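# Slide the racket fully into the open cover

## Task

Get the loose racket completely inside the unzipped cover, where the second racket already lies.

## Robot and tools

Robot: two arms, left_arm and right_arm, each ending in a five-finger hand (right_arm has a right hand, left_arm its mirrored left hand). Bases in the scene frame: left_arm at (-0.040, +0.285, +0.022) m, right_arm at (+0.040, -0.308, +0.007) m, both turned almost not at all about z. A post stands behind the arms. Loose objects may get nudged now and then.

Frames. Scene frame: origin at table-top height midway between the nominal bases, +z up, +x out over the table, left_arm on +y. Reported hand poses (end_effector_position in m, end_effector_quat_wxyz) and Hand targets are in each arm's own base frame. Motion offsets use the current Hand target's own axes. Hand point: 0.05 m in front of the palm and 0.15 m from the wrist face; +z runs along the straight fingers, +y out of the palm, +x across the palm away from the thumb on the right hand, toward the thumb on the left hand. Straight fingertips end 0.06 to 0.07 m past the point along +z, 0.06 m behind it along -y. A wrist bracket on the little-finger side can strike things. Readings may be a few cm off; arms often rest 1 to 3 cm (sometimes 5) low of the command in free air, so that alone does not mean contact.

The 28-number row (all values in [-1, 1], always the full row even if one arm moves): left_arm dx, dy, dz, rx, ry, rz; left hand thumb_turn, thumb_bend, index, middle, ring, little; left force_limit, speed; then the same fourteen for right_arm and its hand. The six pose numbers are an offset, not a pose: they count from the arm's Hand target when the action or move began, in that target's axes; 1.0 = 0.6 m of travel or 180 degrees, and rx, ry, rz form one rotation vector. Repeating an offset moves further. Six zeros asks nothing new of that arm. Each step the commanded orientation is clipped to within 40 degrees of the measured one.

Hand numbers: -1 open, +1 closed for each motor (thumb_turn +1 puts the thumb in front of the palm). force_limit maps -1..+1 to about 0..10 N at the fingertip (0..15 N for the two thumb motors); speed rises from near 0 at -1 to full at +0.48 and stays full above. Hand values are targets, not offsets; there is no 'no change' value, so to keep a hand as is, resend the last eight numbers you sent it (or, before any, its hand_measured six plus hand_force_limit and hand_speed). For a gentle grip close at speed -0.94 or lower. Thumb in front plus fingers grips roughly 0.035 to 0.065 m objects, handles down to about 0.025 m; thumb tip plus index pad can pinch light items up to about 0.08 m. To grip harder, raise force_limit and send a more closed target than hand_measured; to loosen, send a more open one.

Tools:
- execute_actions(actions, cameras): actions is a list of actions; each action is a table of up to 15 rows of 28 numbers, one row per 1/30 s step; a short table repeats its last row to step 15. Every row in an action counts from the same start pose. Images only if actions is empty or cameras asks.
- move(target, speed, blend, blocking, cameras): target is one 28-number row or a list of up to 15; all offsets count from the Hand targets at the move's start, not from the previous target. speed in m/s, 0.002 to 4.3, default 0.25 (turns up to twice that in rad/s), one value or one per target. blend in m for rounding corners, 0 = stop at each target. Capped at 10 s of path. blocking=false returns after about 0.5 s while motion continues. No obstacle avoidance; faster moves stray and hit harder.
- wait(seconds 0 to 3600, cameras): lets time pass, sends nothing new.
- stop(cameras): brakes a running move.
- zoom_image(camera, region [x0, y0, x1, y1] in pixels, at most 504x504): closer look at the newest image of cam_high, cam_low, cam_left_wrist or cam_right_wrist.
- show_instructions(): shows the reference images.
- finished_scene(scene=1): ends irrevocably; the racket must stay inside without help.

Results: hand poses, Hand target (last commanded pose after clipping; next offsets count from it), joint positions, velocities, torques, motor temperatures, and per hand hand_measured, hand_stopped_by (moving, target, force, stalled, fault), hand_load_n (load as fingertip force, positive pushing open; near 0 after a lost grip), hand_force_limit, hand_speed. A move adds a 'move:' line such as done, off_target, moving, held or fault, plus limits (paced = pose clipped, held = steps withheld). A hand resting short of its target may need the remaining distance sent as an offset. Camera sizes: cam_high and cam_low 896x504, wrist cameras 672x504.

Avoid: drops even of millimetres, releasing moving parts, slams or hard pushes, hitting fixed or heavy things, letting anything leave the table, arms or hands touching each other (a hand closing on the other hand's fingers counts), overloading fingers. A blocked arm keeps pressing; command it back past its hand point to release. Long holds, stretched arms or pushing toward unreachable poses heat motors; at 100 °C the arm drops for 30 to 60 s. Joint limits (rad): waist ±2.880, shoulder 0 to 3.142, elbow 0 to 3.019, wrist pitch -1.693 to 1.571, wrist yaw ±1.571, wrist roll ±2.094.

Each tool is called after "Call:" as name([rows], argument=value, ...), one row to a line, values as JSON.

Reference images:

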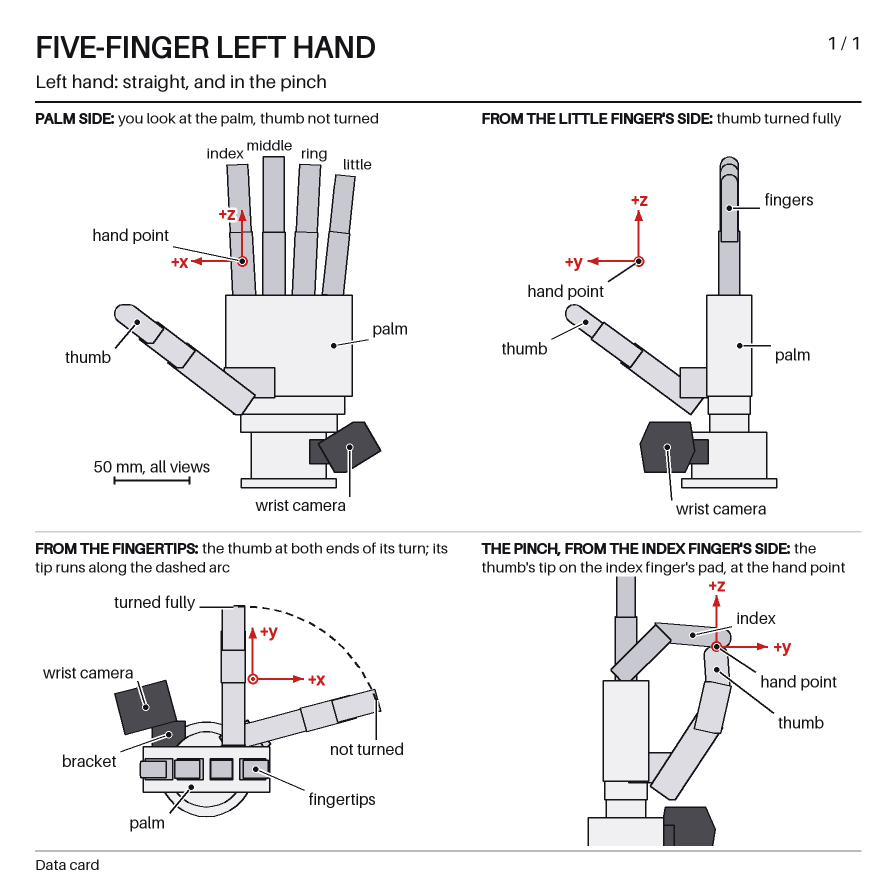

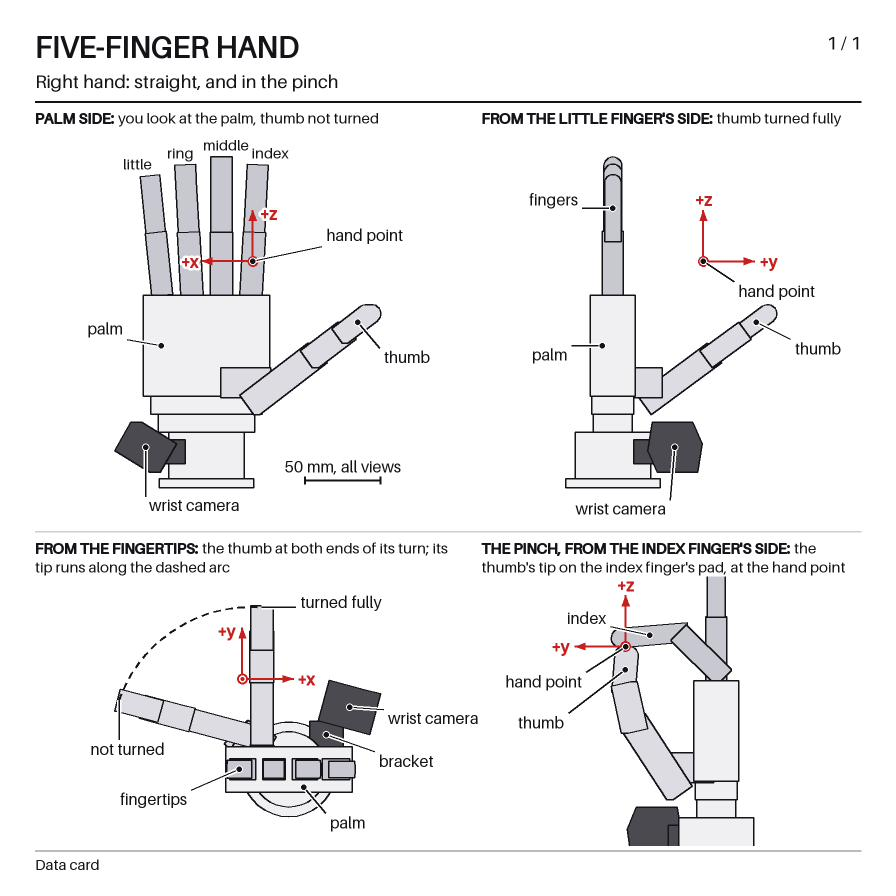

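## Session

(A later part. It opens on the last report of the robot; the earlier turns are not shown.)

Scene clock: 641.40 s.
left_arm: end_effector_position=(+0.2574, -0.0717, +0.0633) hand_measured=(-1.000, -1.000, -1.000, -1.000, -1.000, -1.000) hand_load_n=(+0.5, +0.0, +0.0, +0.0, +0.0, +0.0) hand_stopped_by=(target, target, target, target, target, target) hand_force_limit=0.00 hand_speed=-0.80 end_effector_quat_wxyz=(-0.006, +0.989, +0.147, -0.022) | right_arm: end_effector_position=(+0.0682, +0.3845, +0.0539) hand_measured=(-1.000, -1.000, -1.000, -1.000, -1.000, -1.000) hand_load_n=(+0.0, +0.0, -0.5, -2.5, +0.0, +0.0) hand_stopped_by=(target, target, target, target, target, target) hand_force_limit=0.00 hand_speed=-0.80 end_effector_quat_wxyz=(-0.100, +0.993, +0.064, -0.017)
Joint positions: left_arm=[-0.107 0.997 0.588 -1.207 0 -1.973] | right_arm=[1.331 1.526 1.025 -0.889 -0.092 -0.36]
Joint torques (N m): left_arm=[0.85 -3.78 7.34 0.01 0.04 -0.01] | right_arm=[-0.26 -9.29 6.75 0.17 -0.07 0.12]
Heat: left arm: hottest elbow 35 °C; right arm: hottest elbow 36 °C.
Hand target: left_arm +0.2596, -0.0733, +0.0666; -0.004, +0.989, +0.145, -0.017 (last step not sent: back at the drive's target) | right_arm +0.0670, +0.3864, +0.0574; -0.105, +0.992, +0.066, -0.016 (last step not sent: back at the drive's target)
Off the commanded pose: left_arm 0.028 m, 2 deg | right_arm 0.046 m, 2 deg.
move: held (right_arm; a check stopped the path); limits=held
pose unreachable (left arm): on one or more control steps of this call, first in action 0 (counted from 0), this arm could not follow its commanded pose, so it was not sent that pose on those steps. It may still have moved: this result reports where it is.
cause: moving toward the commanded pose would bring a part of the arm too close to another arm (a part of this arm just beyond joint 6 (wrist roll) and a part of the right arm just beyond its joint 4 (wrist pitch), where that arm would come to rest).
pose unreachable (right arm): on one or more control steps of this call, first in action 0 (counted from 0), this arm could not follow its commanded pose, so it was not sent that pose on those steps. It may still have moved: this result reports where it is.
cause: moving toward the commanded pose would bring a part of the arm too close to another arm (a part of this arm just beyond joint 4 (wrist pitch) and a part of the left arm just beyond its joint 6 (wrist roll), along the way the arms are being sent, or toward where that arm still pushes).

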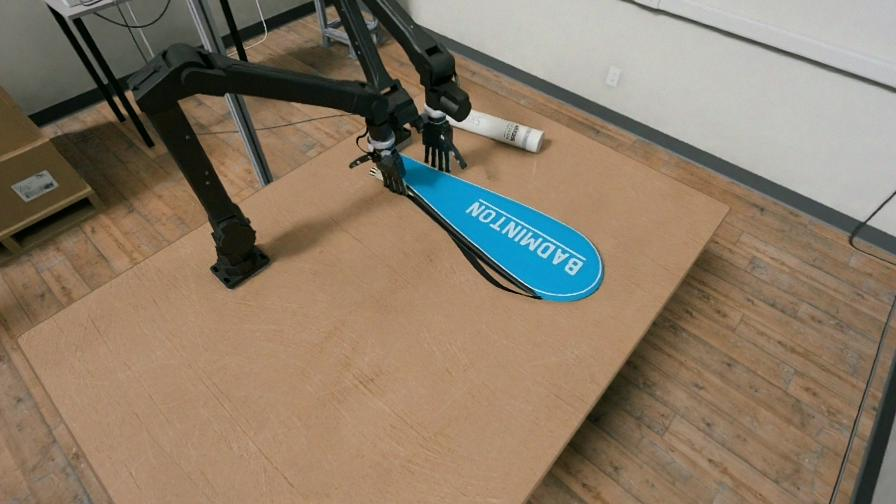

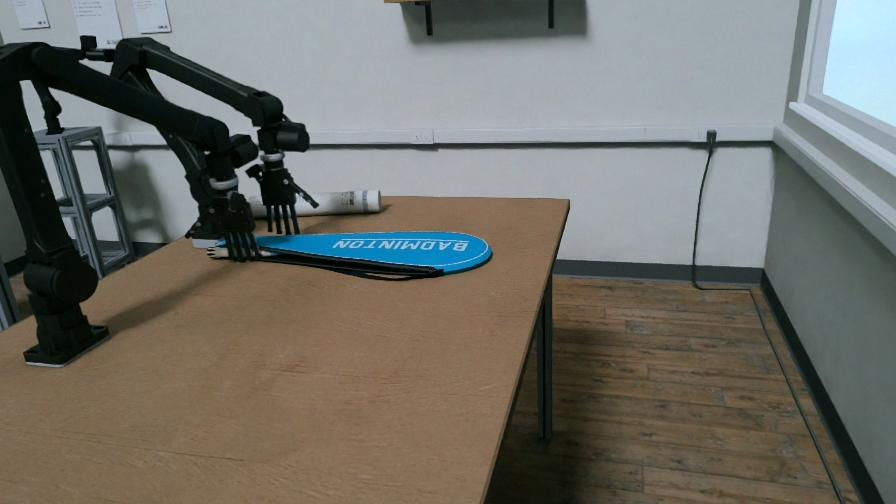

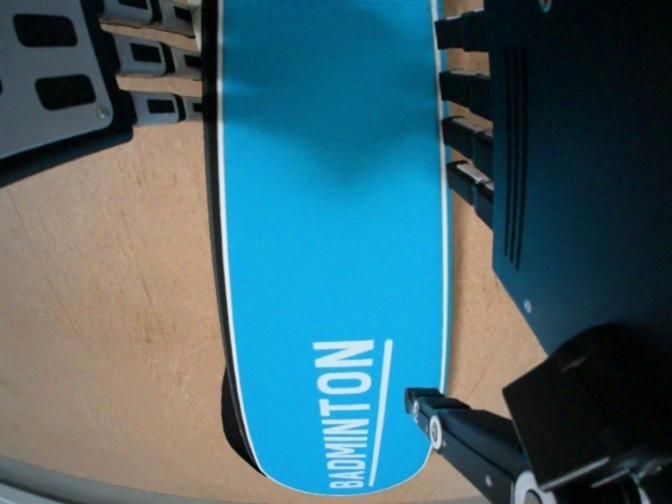

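Call:
move([
  [0,-0.0667,-0.0833,0,0,0,-1,-1,-1,-1,-1,-1,0,-0.8,0,0.04,-0.01,0,0,0,-1,-1,-1,-1,-1,-1,0,-0.8],
  [-0.0528,-0.1512,-0.0557,-0.25,0,0,-1,-1,-1,-1,-1,-1,0,-0.8,0,0.04,-0.01,0,0,0,-1,-1,-1,-1,-1,-1,0,-0.8],
], cameras=["all"], speed=0.12, blend=0.01)

Call:
zoom_image(camera="cam_high", region=[340, 90, 500, 240])

Scene clock: 673.70 s.
left_arm: end_effector_position=(+0.2066, +0.0048, +0.1000) hand_measured=(-1.000, -1.000, -1.000, -1.000, -1.000, -1.000) hand_load_n=(+0.0, +0.0, +0.0, +0.0, +0.0, +0.0) hand_stopped_by=(target, target, target, target, target, target) hand_force_limit=0.00 hand_speed=-0.80 end_effector_quat_wxyz=(+0.367, +0.919, +0.138, +0.039) | right_arm: end_effector_position=(+0.0640, +0.3650, +0.0538) hand_measured=(-1.000, -1.000, -1.000, -1.000, -1.000, -1.000) hand_load_n=(+0.0, +0.0, +0.0, +0.0, -0.5, +0.0) hand_stopped_by=(target, target, target, target, target, target) hand_force_limit=0.00 hand_speed=-0.80 end_effector_quat_wxyz=(-0.097, +0.993, +0.070, -0.018)
Joint positions: left_arm=[0.911 1.218 0.524 -1.399 0.575 -0.801] | right_arm=[1.331 1.482 0.974 -0.889 -0.093 -0.372]
Joint torques (N m): left_arm=[1.61 -3.84 4.86 -1.22 0.78 0.12] | right_arm=[-1.44 -9.76 5.94 0.23 -0.19 0.02]
Heat: left arm: hottest elbow 34 °C; right arm: hottest elbow 35 °C.
Hand target: left_arm +0.2045, +0.0044, +0.1023; +0.374, +0.916, +0.140, +0.040 | right_arm +0.0704, +0.3619, +0.0582; -0.105, +0.992, +0.066, -0.016
Off the commanded pose: left_arm 0.003 m, 1 deg | right_arm 0.008 m, 1 deg.
move: done

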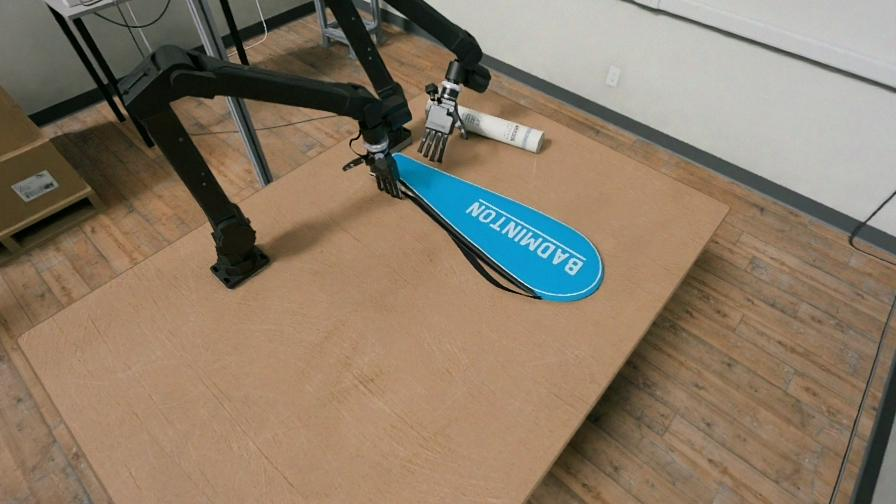

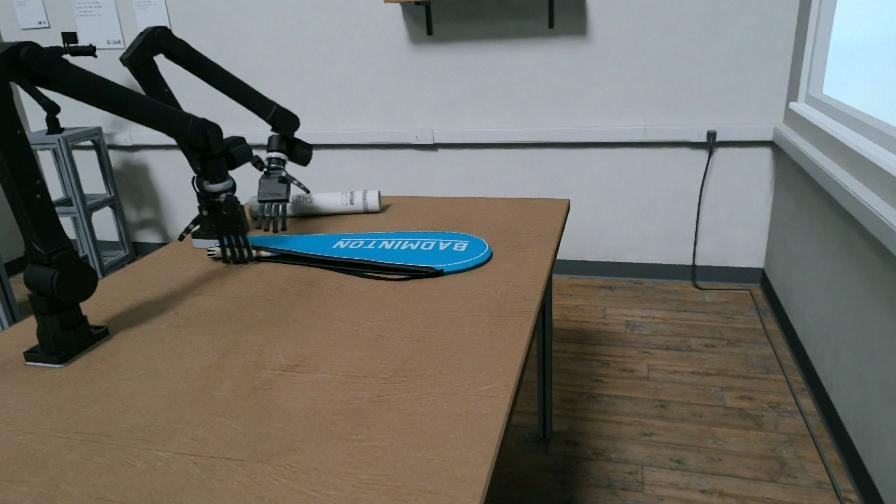

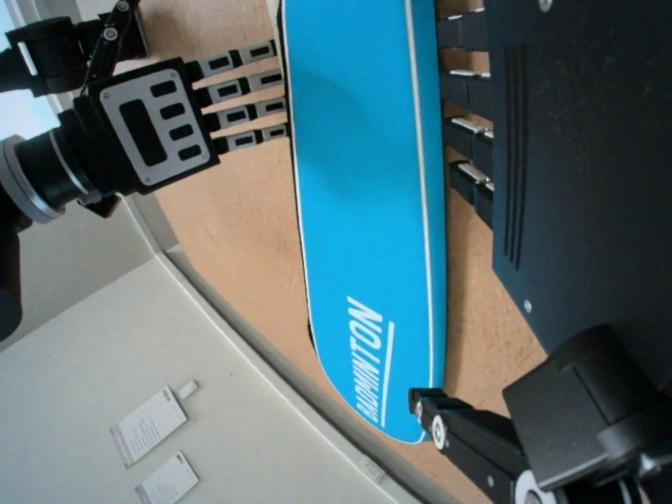

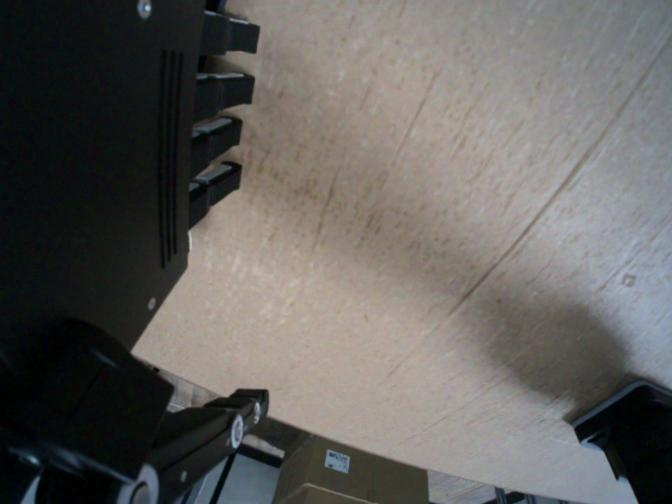

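Scaled by 3.150 from the camera's image (finer frame: 1280x720).

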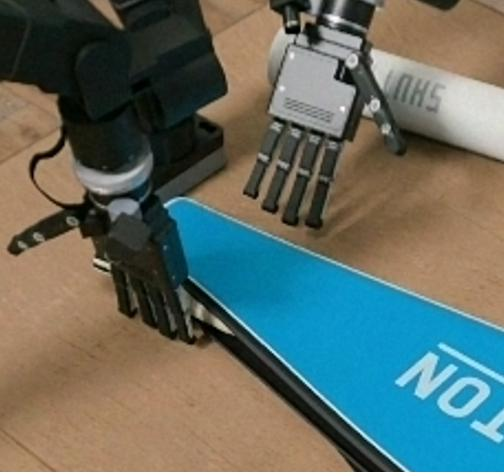

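Call:
move([
  [0,-0.0212,0.0212,0,0,0,-1,-1,-1,-1,-1,-1,0,-0.8,0,0,0,0,0,0,-1,-1,-1,-1,-1,-1,0,-0.8],
  [0,0.0118,0.0542,0,0,0,-1,-1,-1,-1,-1,-1,0,-0.8,0,0,0,0,0,0,-1,-1,-1,-1,-1,-1,0,-0.8],
], cameras=["cam_high","cam_low","cam_left_wrist"], speed=0.06)

Call:
zoom_image(camera="cam_high", region=[340, 90, 500, 240])

Call:
zoom_image(camera="cam_left_wrist", region=[240, 0, 510, 250])

Scene clock: 681.27 s.
left_arm: end_effector_position=(+0.2085, -0.0195, +0.0826) hand_measured=(-1.000, -1.000, -1.000, -1.000, -1.000, -1.000) hand_load_n=(+0.0, +0.0, +0.0, +0.0, +0.0, +0.0) hand_stopped_by=(target, target, target, target, target, target) hand_force_limit=0.00 hand_speed=-0.80 end_effector_quat_wxyz=(+0.376, +0.915, +0.142, +0.033) | right_arm: end_effector_position=(+0.0641, +0.3650, +0.0538) hand_measured=(-1.000, -1.000, -1.000, -1.000, -1.000, -1.000) hand_load_n=(+0.0, +0.0, +0.0, +0.0, +0.0, +0.0) hand_stopped_by=(target, target, target, target, target, target) hand_force_limit=0.00 hand_speed=-0.80 end_effector_quat_wxyz=(-0.097, +0.993, +0.070, -0.018)
Joint positions: left_arm=[0.831 1.218 0.456 -1.307 0.621 -0.885] | right_arm=[1.331 1.482 0.974 -0.889 -0.093 -0.373]
Joint torques (N m): left_arm=[-0.15 -4.95 4.33 -0.28 1.19 -0.16] | right_arm=[-1.44 -9.7 5.94 0.23 -0.19 0.03]
Heat: left arm: hottest elbow 34 °C; right arm: hottest elbow 34 °C.
Hand target: left_arm +0.2118, -0.0223, +0.0839; +0.374, +0.916, +0.140, +0.040 | right_arm +0.0704, +0.3619, +0.0582; -0.105, +0.992, +0.066, -0.016
Off the commanded pose: left_arm 0.005 m, 1 deg | right_arm 0.008 m, 1 deg.
move: done

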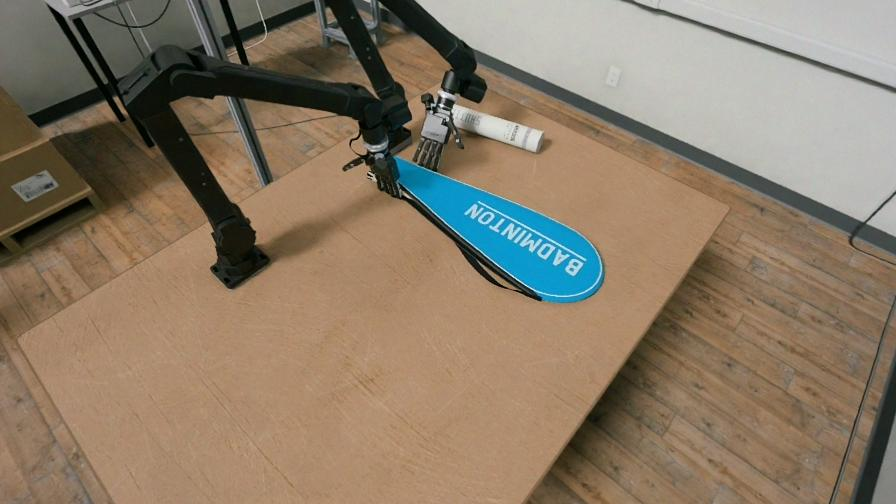

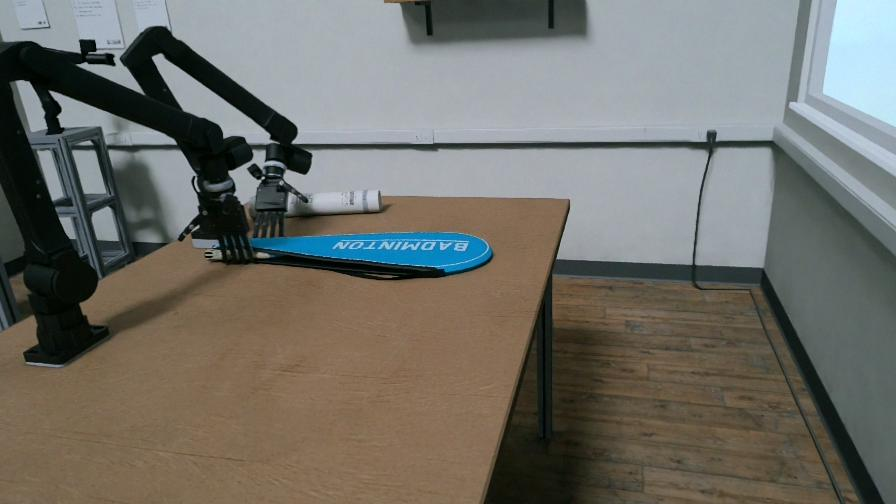

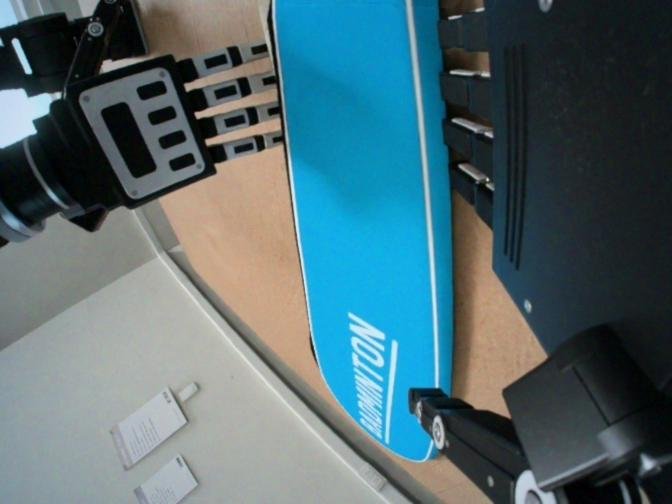

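Scaled by 3.150 from the camera's image (finer frame: 1280x720).

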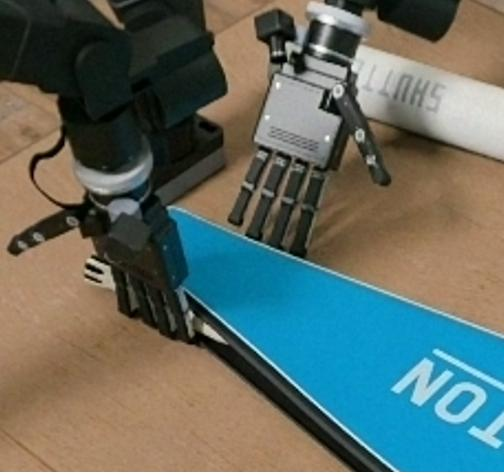

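Scaled by 1.867 from the camera's image (finer frame: 960x720).

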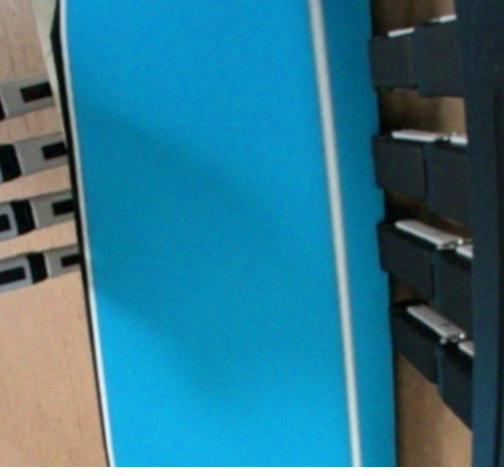

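Call:
move(target=[0,0,0,0,0,0,-1,-1,-1,-1,-1,-1,0,-0.8,0.007,-0.0478,0.0128,0,0,0,-1,-1,-1,-1,-1,-1,0,-0.8], speed=0.04, cameras=["all"])

Scene clock: 694.40 s.
left_arm: end_effector_position=(+0.2088, -0.0192, +0.0826) hand_measured=(-1.000, -1.000, -1.000, -1.000, -1.000, -1.000) hand_load_n=(+0.0, +0.0, +0.0, +0.0, +0.0, +0.0) hand_stopped_by=(target, target, target, target, target, target) hand_force_limit=0.00 hand_speed=-0.80 end_effector_quat_wxyz=(+0.376, +0.915, +0.143, +0.034) | right_arm: end_effector_position=(+0.0654, +0.3707, +0.0543) hand_measured=(-1.000, -1.000, -1.000, -1.000, -1.000, -1.000) hand_load_n=(-0.5, +0.0, -2.5, -1.5, +0.0, +0.0) hand_stopped_by=(target, target, target, target, target, target) hand_force_limit=0.00 hand_speed=-0.80 end_effector_quat_wxyz=(-0.095, +0.993, +0.070, -0.019)
Joint positions: left_arm=[0.831 1.217 0.456 -1.306 0.621 -0.886] | right_arm=[1.331 1.498 0.994 -0.896 -0.094 -0.373]
Joint torques (N m): left_arm=[-0.15 -4.84 4.34 -0.29 1.2 -0.16] | right_arm=[0.03 -6.18 10.14 0.42 -0.06 0.2]
Heat: left arm: hottest elbow 33 °C; right arm: hottest elbow 34 °C.
Hand target: left_arm +0.2119, -0.0223, +0.0839; +0.374, +0.916, +0.140, +0.040 | right_arm +0.0705, +0.3919, +0.0566; -0.105, +0.992, +0.066, -0.016
Off the commanded pose: left_arm 0.005 m, 1 deg | right_arm 0.022 m, 1 deg.
move: off_target (right_arm)

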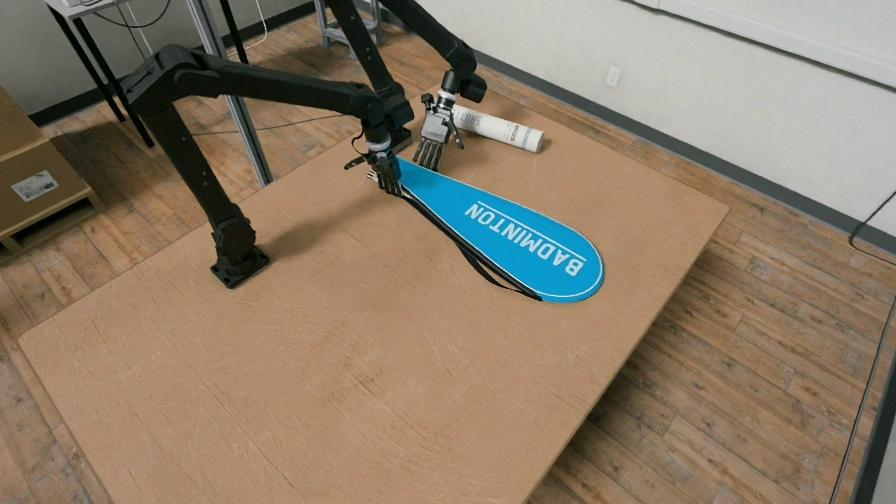

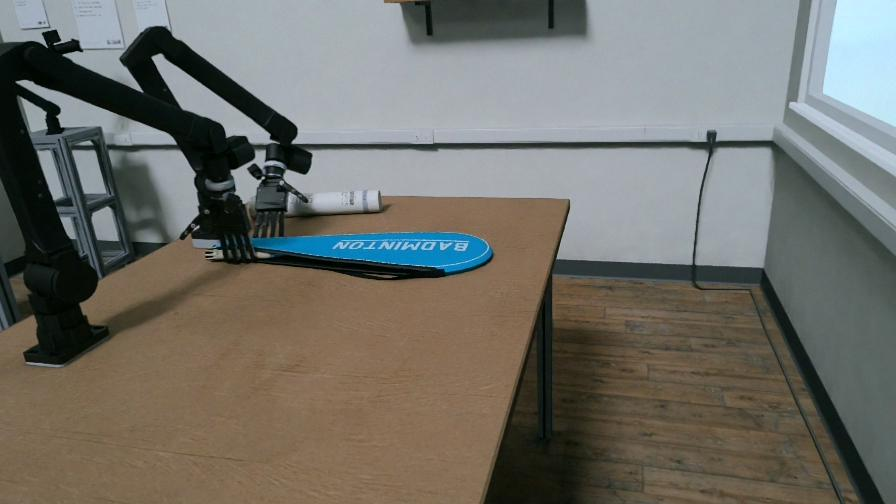

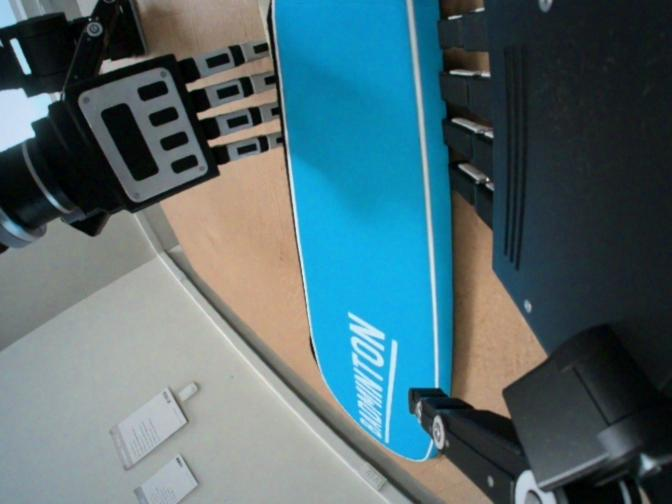

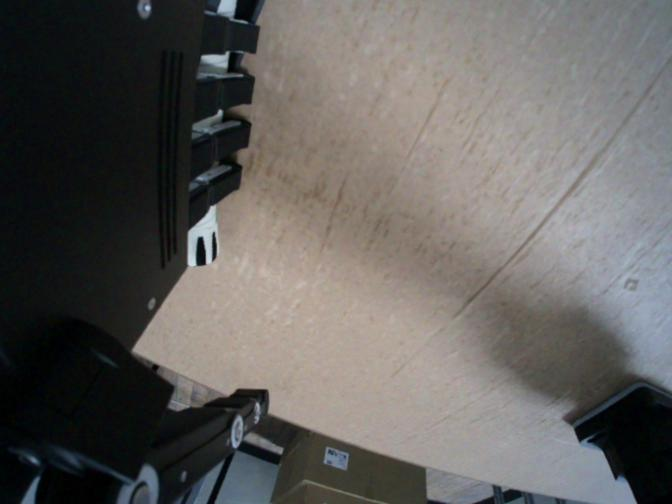

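Call:
move(target=[0,0,0,0,0,0,-1,-1,-1,-1,-1,-1,0,-0.8,0.006,-0.040,0.0105,0,0,0,-1,-1,-1,-1,-1,-1,0,-0.8], speed=0.04, cameras=["all"])

Call:
zoom_image(camera="cam_high", region=[340, 90, 500, 240])

Call:
zoom_image(camera="cam_low", region=[190, 220, 310, 290])

Scene clock: 698.90 s.
left_arm: end_effector_position=(+0.2091, -0.0189, +0.0826) hand_measured=(-1.000, -1.000, -1.000, -1.000, -1.000, -1.000) hand_load_n=(+0.0, +0.0, +0.0, +0.5, +0.0, +0.0) hand_stopped_by=(target, target, target, target, target, target) hand_force_limit=0.00 hand_speed=-0.80 end_effector_quat_wxyz=(+0.375, +0.916, +0.142, +0.035) | right_arm: end_effector_position=(+0.0662, +0.3748, +0.0568) hand_measured=(-1.000, -1.000, -1.000, -1.000, -1.000, -1.000) hand_load_n=(+0.0, +0.0, -3.0, -8.5, +0.0, +0.0) hand_stopped_by=(target, target, target, target, target, target) hand_force_limit=0.00 hand_speed=-0.80 end_effector_quat_wxyz=(-0.074, +0.994, +0.069, -0.026)
Joint positions: left_arm=[0.831 1.215 0.456 -1.304 0.621 -0.887] | right_arm=[1.331 1.537 1.042 -0.949 -0.094 -0.373]
Joint torques (N m): left_arm=[-0.09 -4.72 4.34 -0.36 1.19 -0.16] | right_arm=[0.97 -5.42 11.41 1.89 0.03 0.33]
Heat: left arm: hottest elbow 33 °C; right arm: hottest elbow 35 °C.
Hand target: left_arm +0.2118, -0.0223, +0.0839; +0.374, +0.916, +0.140, +0.040 | right_arm +0.0707, +0.4169, +0.0555; -0.105, +0.992, +0.066, -0.016
Off the commanded pose: left_arm 0.005 m, 1 deg | right_arm 0.042 m, 4 deg.
move: off_target (right_arm)

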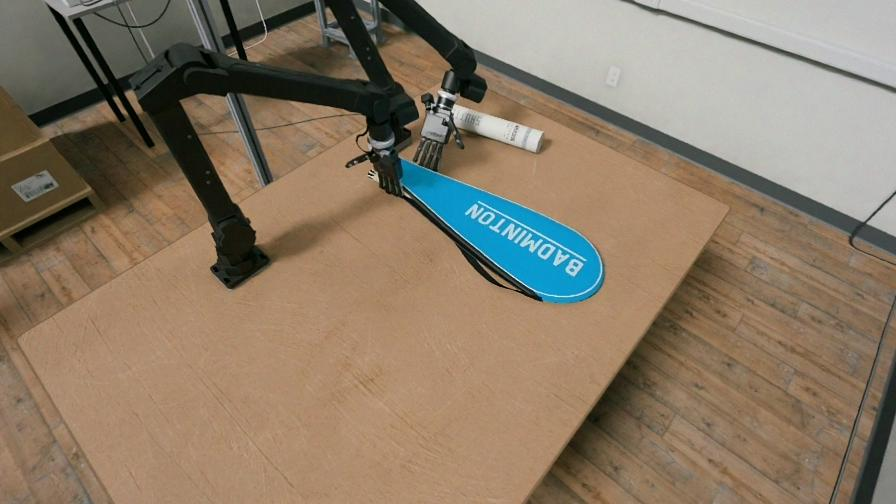

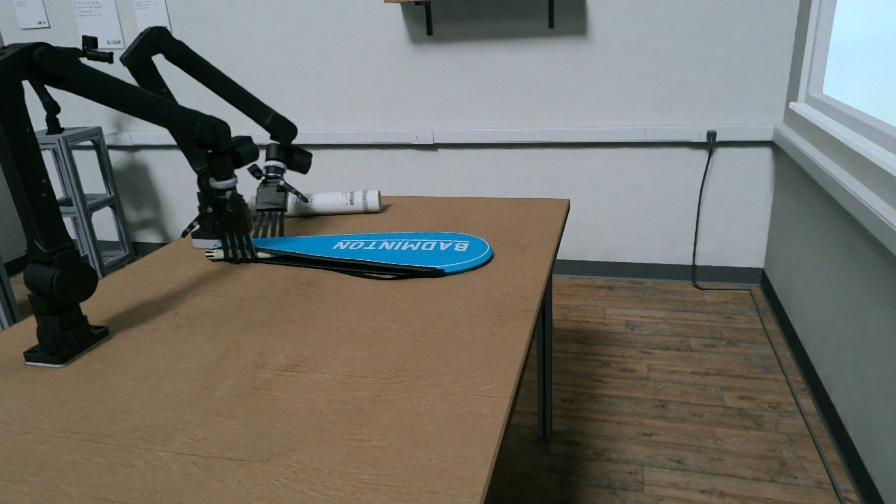

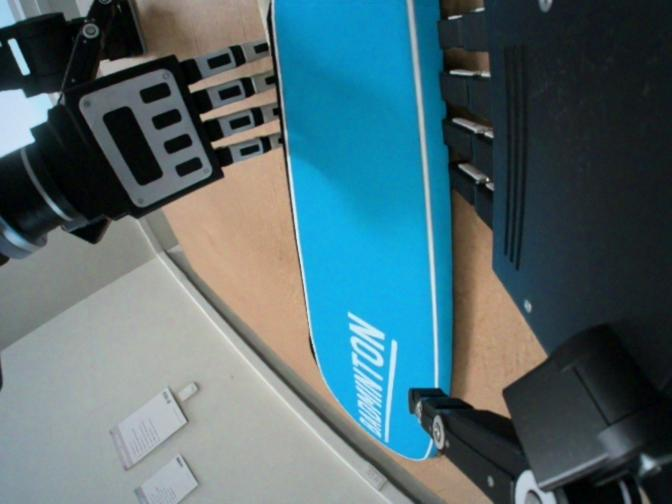

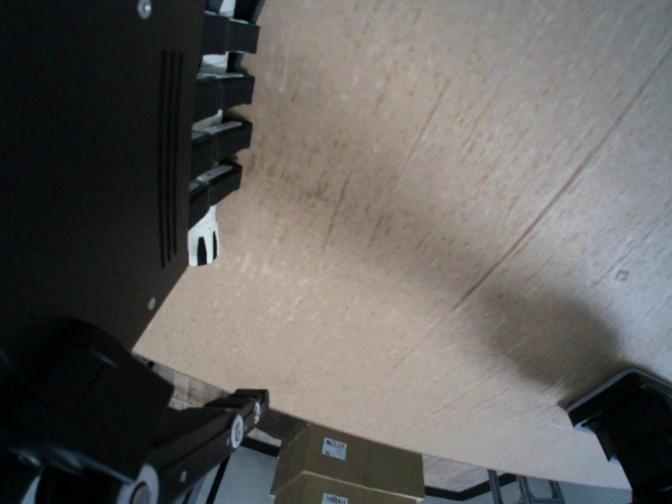

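Scaled by 3.150 from the camera's image (finer frame: 1280x720).

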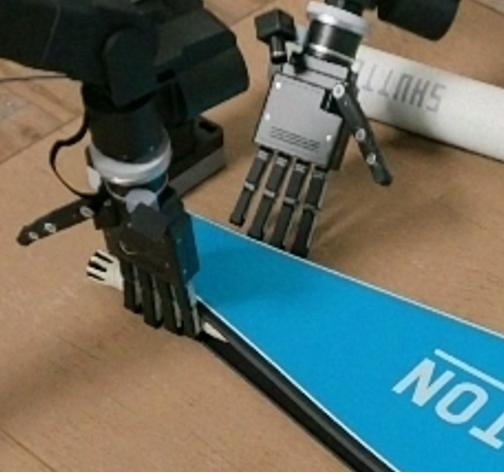

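Scaled by 4.200 from the camera's image (finer frame: 1280x720).

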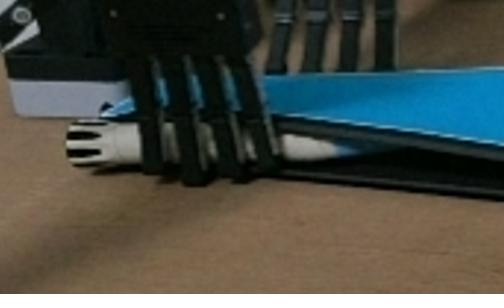

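Call:
move([
  [0,0,0,0,0,0,-1,-1,-1,-1,-1,-1,0,-0.8,-0.007,0.0478,-0.0128,0,0,0,-1,-1,-1,-1,-1,-1,0,-0.8],
  [0,0,0,0,0,0,-1,-1,-1,-1,-1,-1,0,-0.8,0.0392,0.0575,-0.0017,0,0,0,-1,-1,-1,-1,-1,-1,0,-0.8],
], speed=0.06, cameras=["all"])

Call:
zoom_image(camera="cam_low", region=[190, 220, 310, 290])

Scene clock: 722.50 s.
left_arm: end_effector_position=(+0.2097, -0.0184, +0.0825) hand_measured=(-1.000, -1.000, -1.000, -1.000, -1.000, -1.000) hand_load_n=(+0.0, +0.0, +0.0, +0.0, +0.0, +0.0) hand_stopped_by=(target, target, target, target, target, target) hand_force_limit=0.00 hand_speed=-0.80 end_effector_quat_wxyz=(+0.373, +0.916, +0.142, +0.037) | right_arm: end_effector_position=(+0.0806, +0.3755, +0.0554) hand_measured=(-1.000, -1.000, -1.000, -1.000, -1.000, -1.000) hand_load_n=(+0.0, +0.0, -1.0, +0.0, -1.0, +0.0) hand_stopped_by=(target, target, target, target, target, target) hand_force_limit=0.00 hand_speed=-0.80 end_effector_quat_wxyz=(-0.089, +0.993, +0.076, -0.028)
Joint positions: left_arm=[0.831 1.214 0.456 -1.3 0.622 -0.887] | right_arm=[1.294 1.532 1.034 -0.924 -0.113 -0.42]
Joint torques (N m): left_arm=[-0.15 -4.6 4.37 -0.49 1.15 -0.16] | right_arm=[-2.37 -7.59 6.95 1.8 0.24 0.02]
Heat: left arm: hottest elbow 32 °C; right arm: hottest elbow 36 °C.
Hand target: left_arm +0.2119, -0.0223, +0.0839; +0.374, +0.916, +0.140, +0.040 | right_arm +0.0986, +0.3865, +0.0488; -0.105, +0.992, +0.066, -0.016
Off the commanded pose: left_arm 0.005 m, 0 deg | right_arm 0.022 m, 3 deg.
move: off_target (right_arm)

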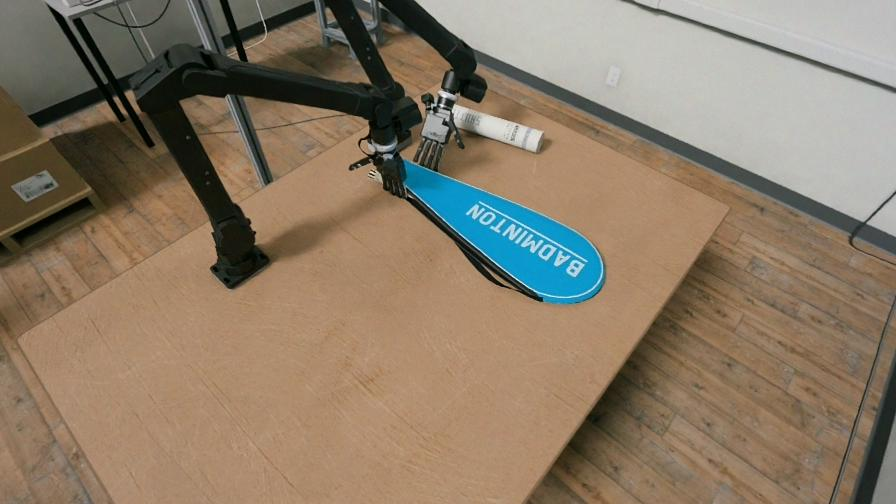

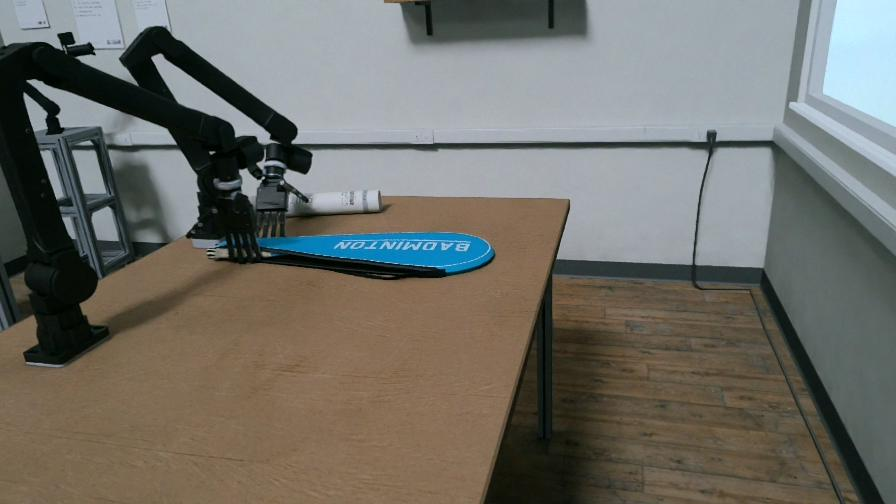

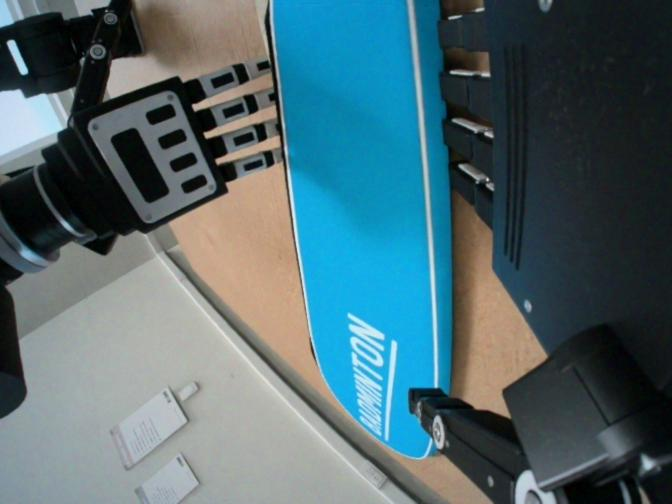

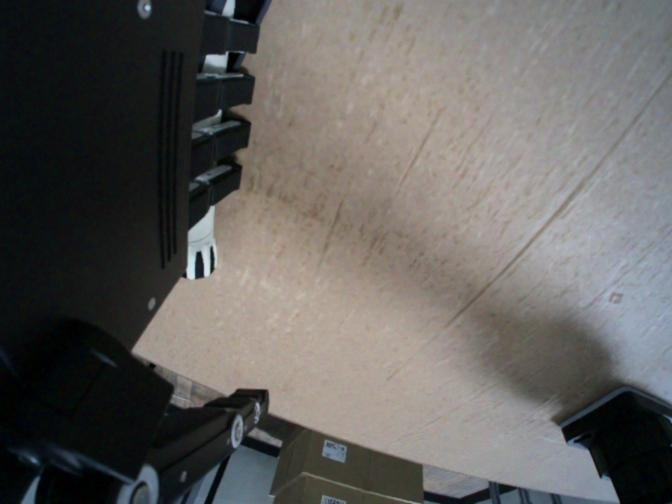

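Scaled by 4.200 from the camera's image (finer frame: 1280x720).

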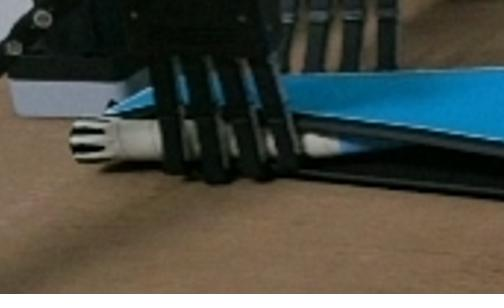

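Call:
move([
  [0,0,0,0,0,0,-1,-1,-1,-1,-1,-1,0,-0.8,-0.01,0.0635,-0.017,0,0,0,-1,-1,-1,-1,-1,-1,0,-0.8],
  [0,0,0,0,0,0,-1,-1,-1,-1,-1,-1,0,-0.8,-0.03,0.185,-0.12,0,0,0,-1,-1,-1,-1,-1,-1,0,-0.8],
], speed=[0.06, 0.15], cameras=["all"])

Call:
zoom_image(camera="cam_low", region=[190, 220, 310, 290])

Call:
zoom_image(camera="cam_high", region=[340, 130, 460, 230])

Scene clock: 731.37 s.
left_arm: end_effector_position=(+0.2102, -0.0185, +0.0830) hand_measured=(-1.000, -1.000, -1.000, -1.000, -1.000, -1.000) hand_load_n=(+0.0, +0.0, +0.0, -0.5, +0.0, +0.0) hand_stopped_by=(target, target, target, target, target, target) hand_force_limit=0.00 hand_speed=-0.80 end_effector_quat_wxyz=(+0.375, +0.915, +0.142, +0.039) | right_arm: end_effector_position=(+0.0969, +0.2666, +0.0920) hand_measured=(-1.000, -1.000, -1.000, -1.000, -1.000, -1.000) hand_load_n=(+0.0, +0.0, +0.0, +0.0, +0.0, +0.0) hand_stopped_by=(target, target, target, target, target, target) hand_force_limit=0.00 hand_speed=-0.80 end_effector_quat_wxyz=(-0.103, +0.992, +0.066, -0.016)
Joint positions: left_arm=[0.831 1.214 0.456 -1.3 0.625 -0.887] | right_arm=[1.155 1.205 0.825 -1.022 -0.123 -0.539]
Joint torques (N m): left_arm=[-0.15 -4.72 4.34 -0.47 1 -0.16] | right_arm=[-1.44 -6.59 6.69 -0.35 -0.22 0.03]
Heat: left arm: hottest elbow 32 °C; right arm: hottest elbow 36 °C.
Hand target: left_arm +0.2119, -0.0223, +0.0839; +0.374, +0.916, +0.140, +0.040 | right_arm +0.0982, +0.2616, +0.0962; -0.105, +0.992, +0.067, -0.016
Off the commanded pose: left_arm 0.004 m, 0 deg | right_arm 0.007 m, 0 deg.
move: done

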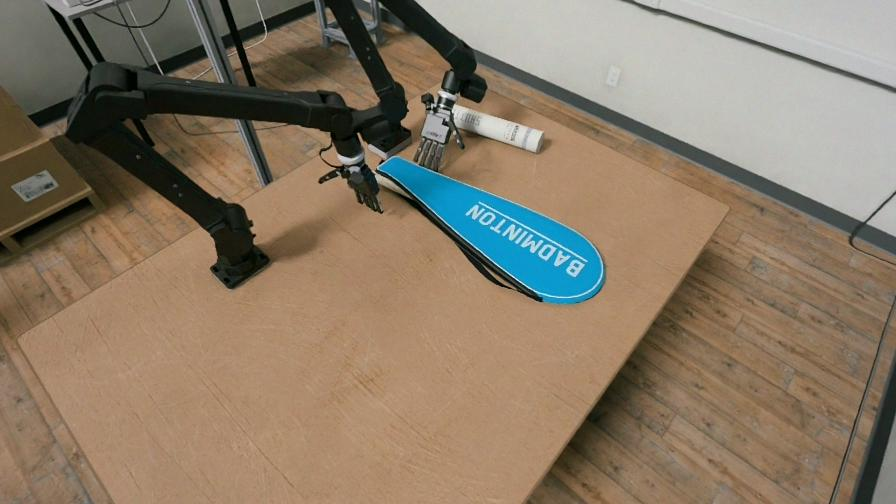

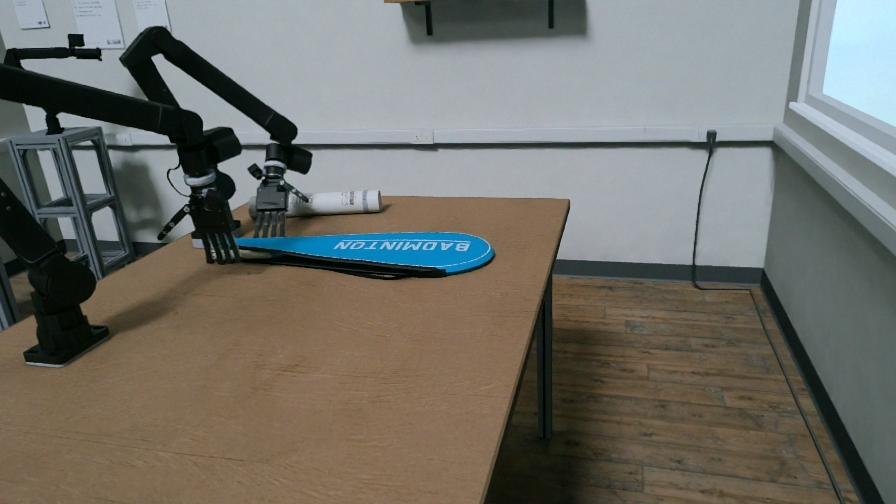

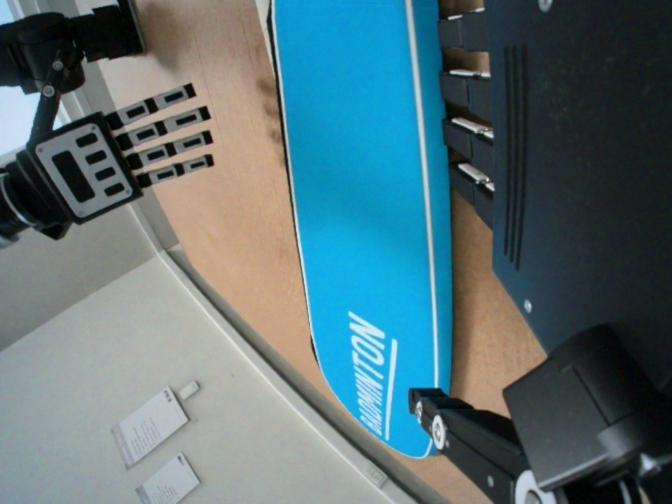

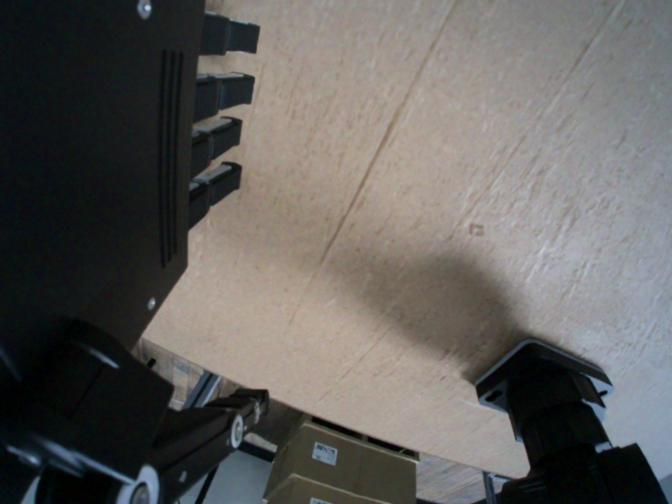

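Scaled by 4.200 from the camera's image (finer frame: 1280x720).

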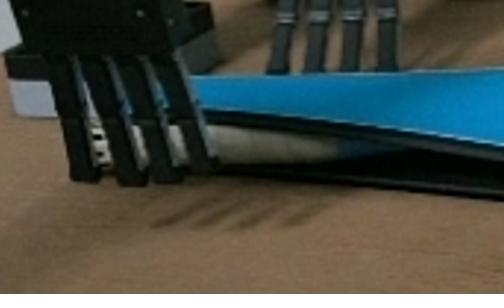

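Scaled by 4.200 from the camera's image (finer frame: 1280x720).

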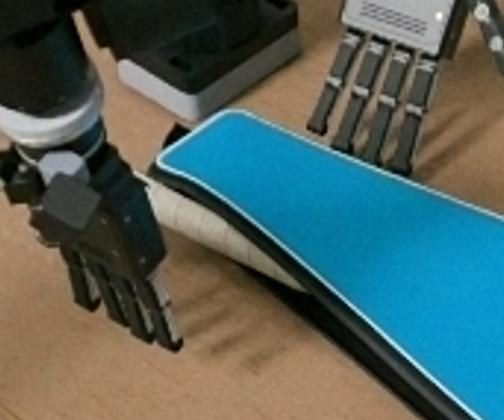

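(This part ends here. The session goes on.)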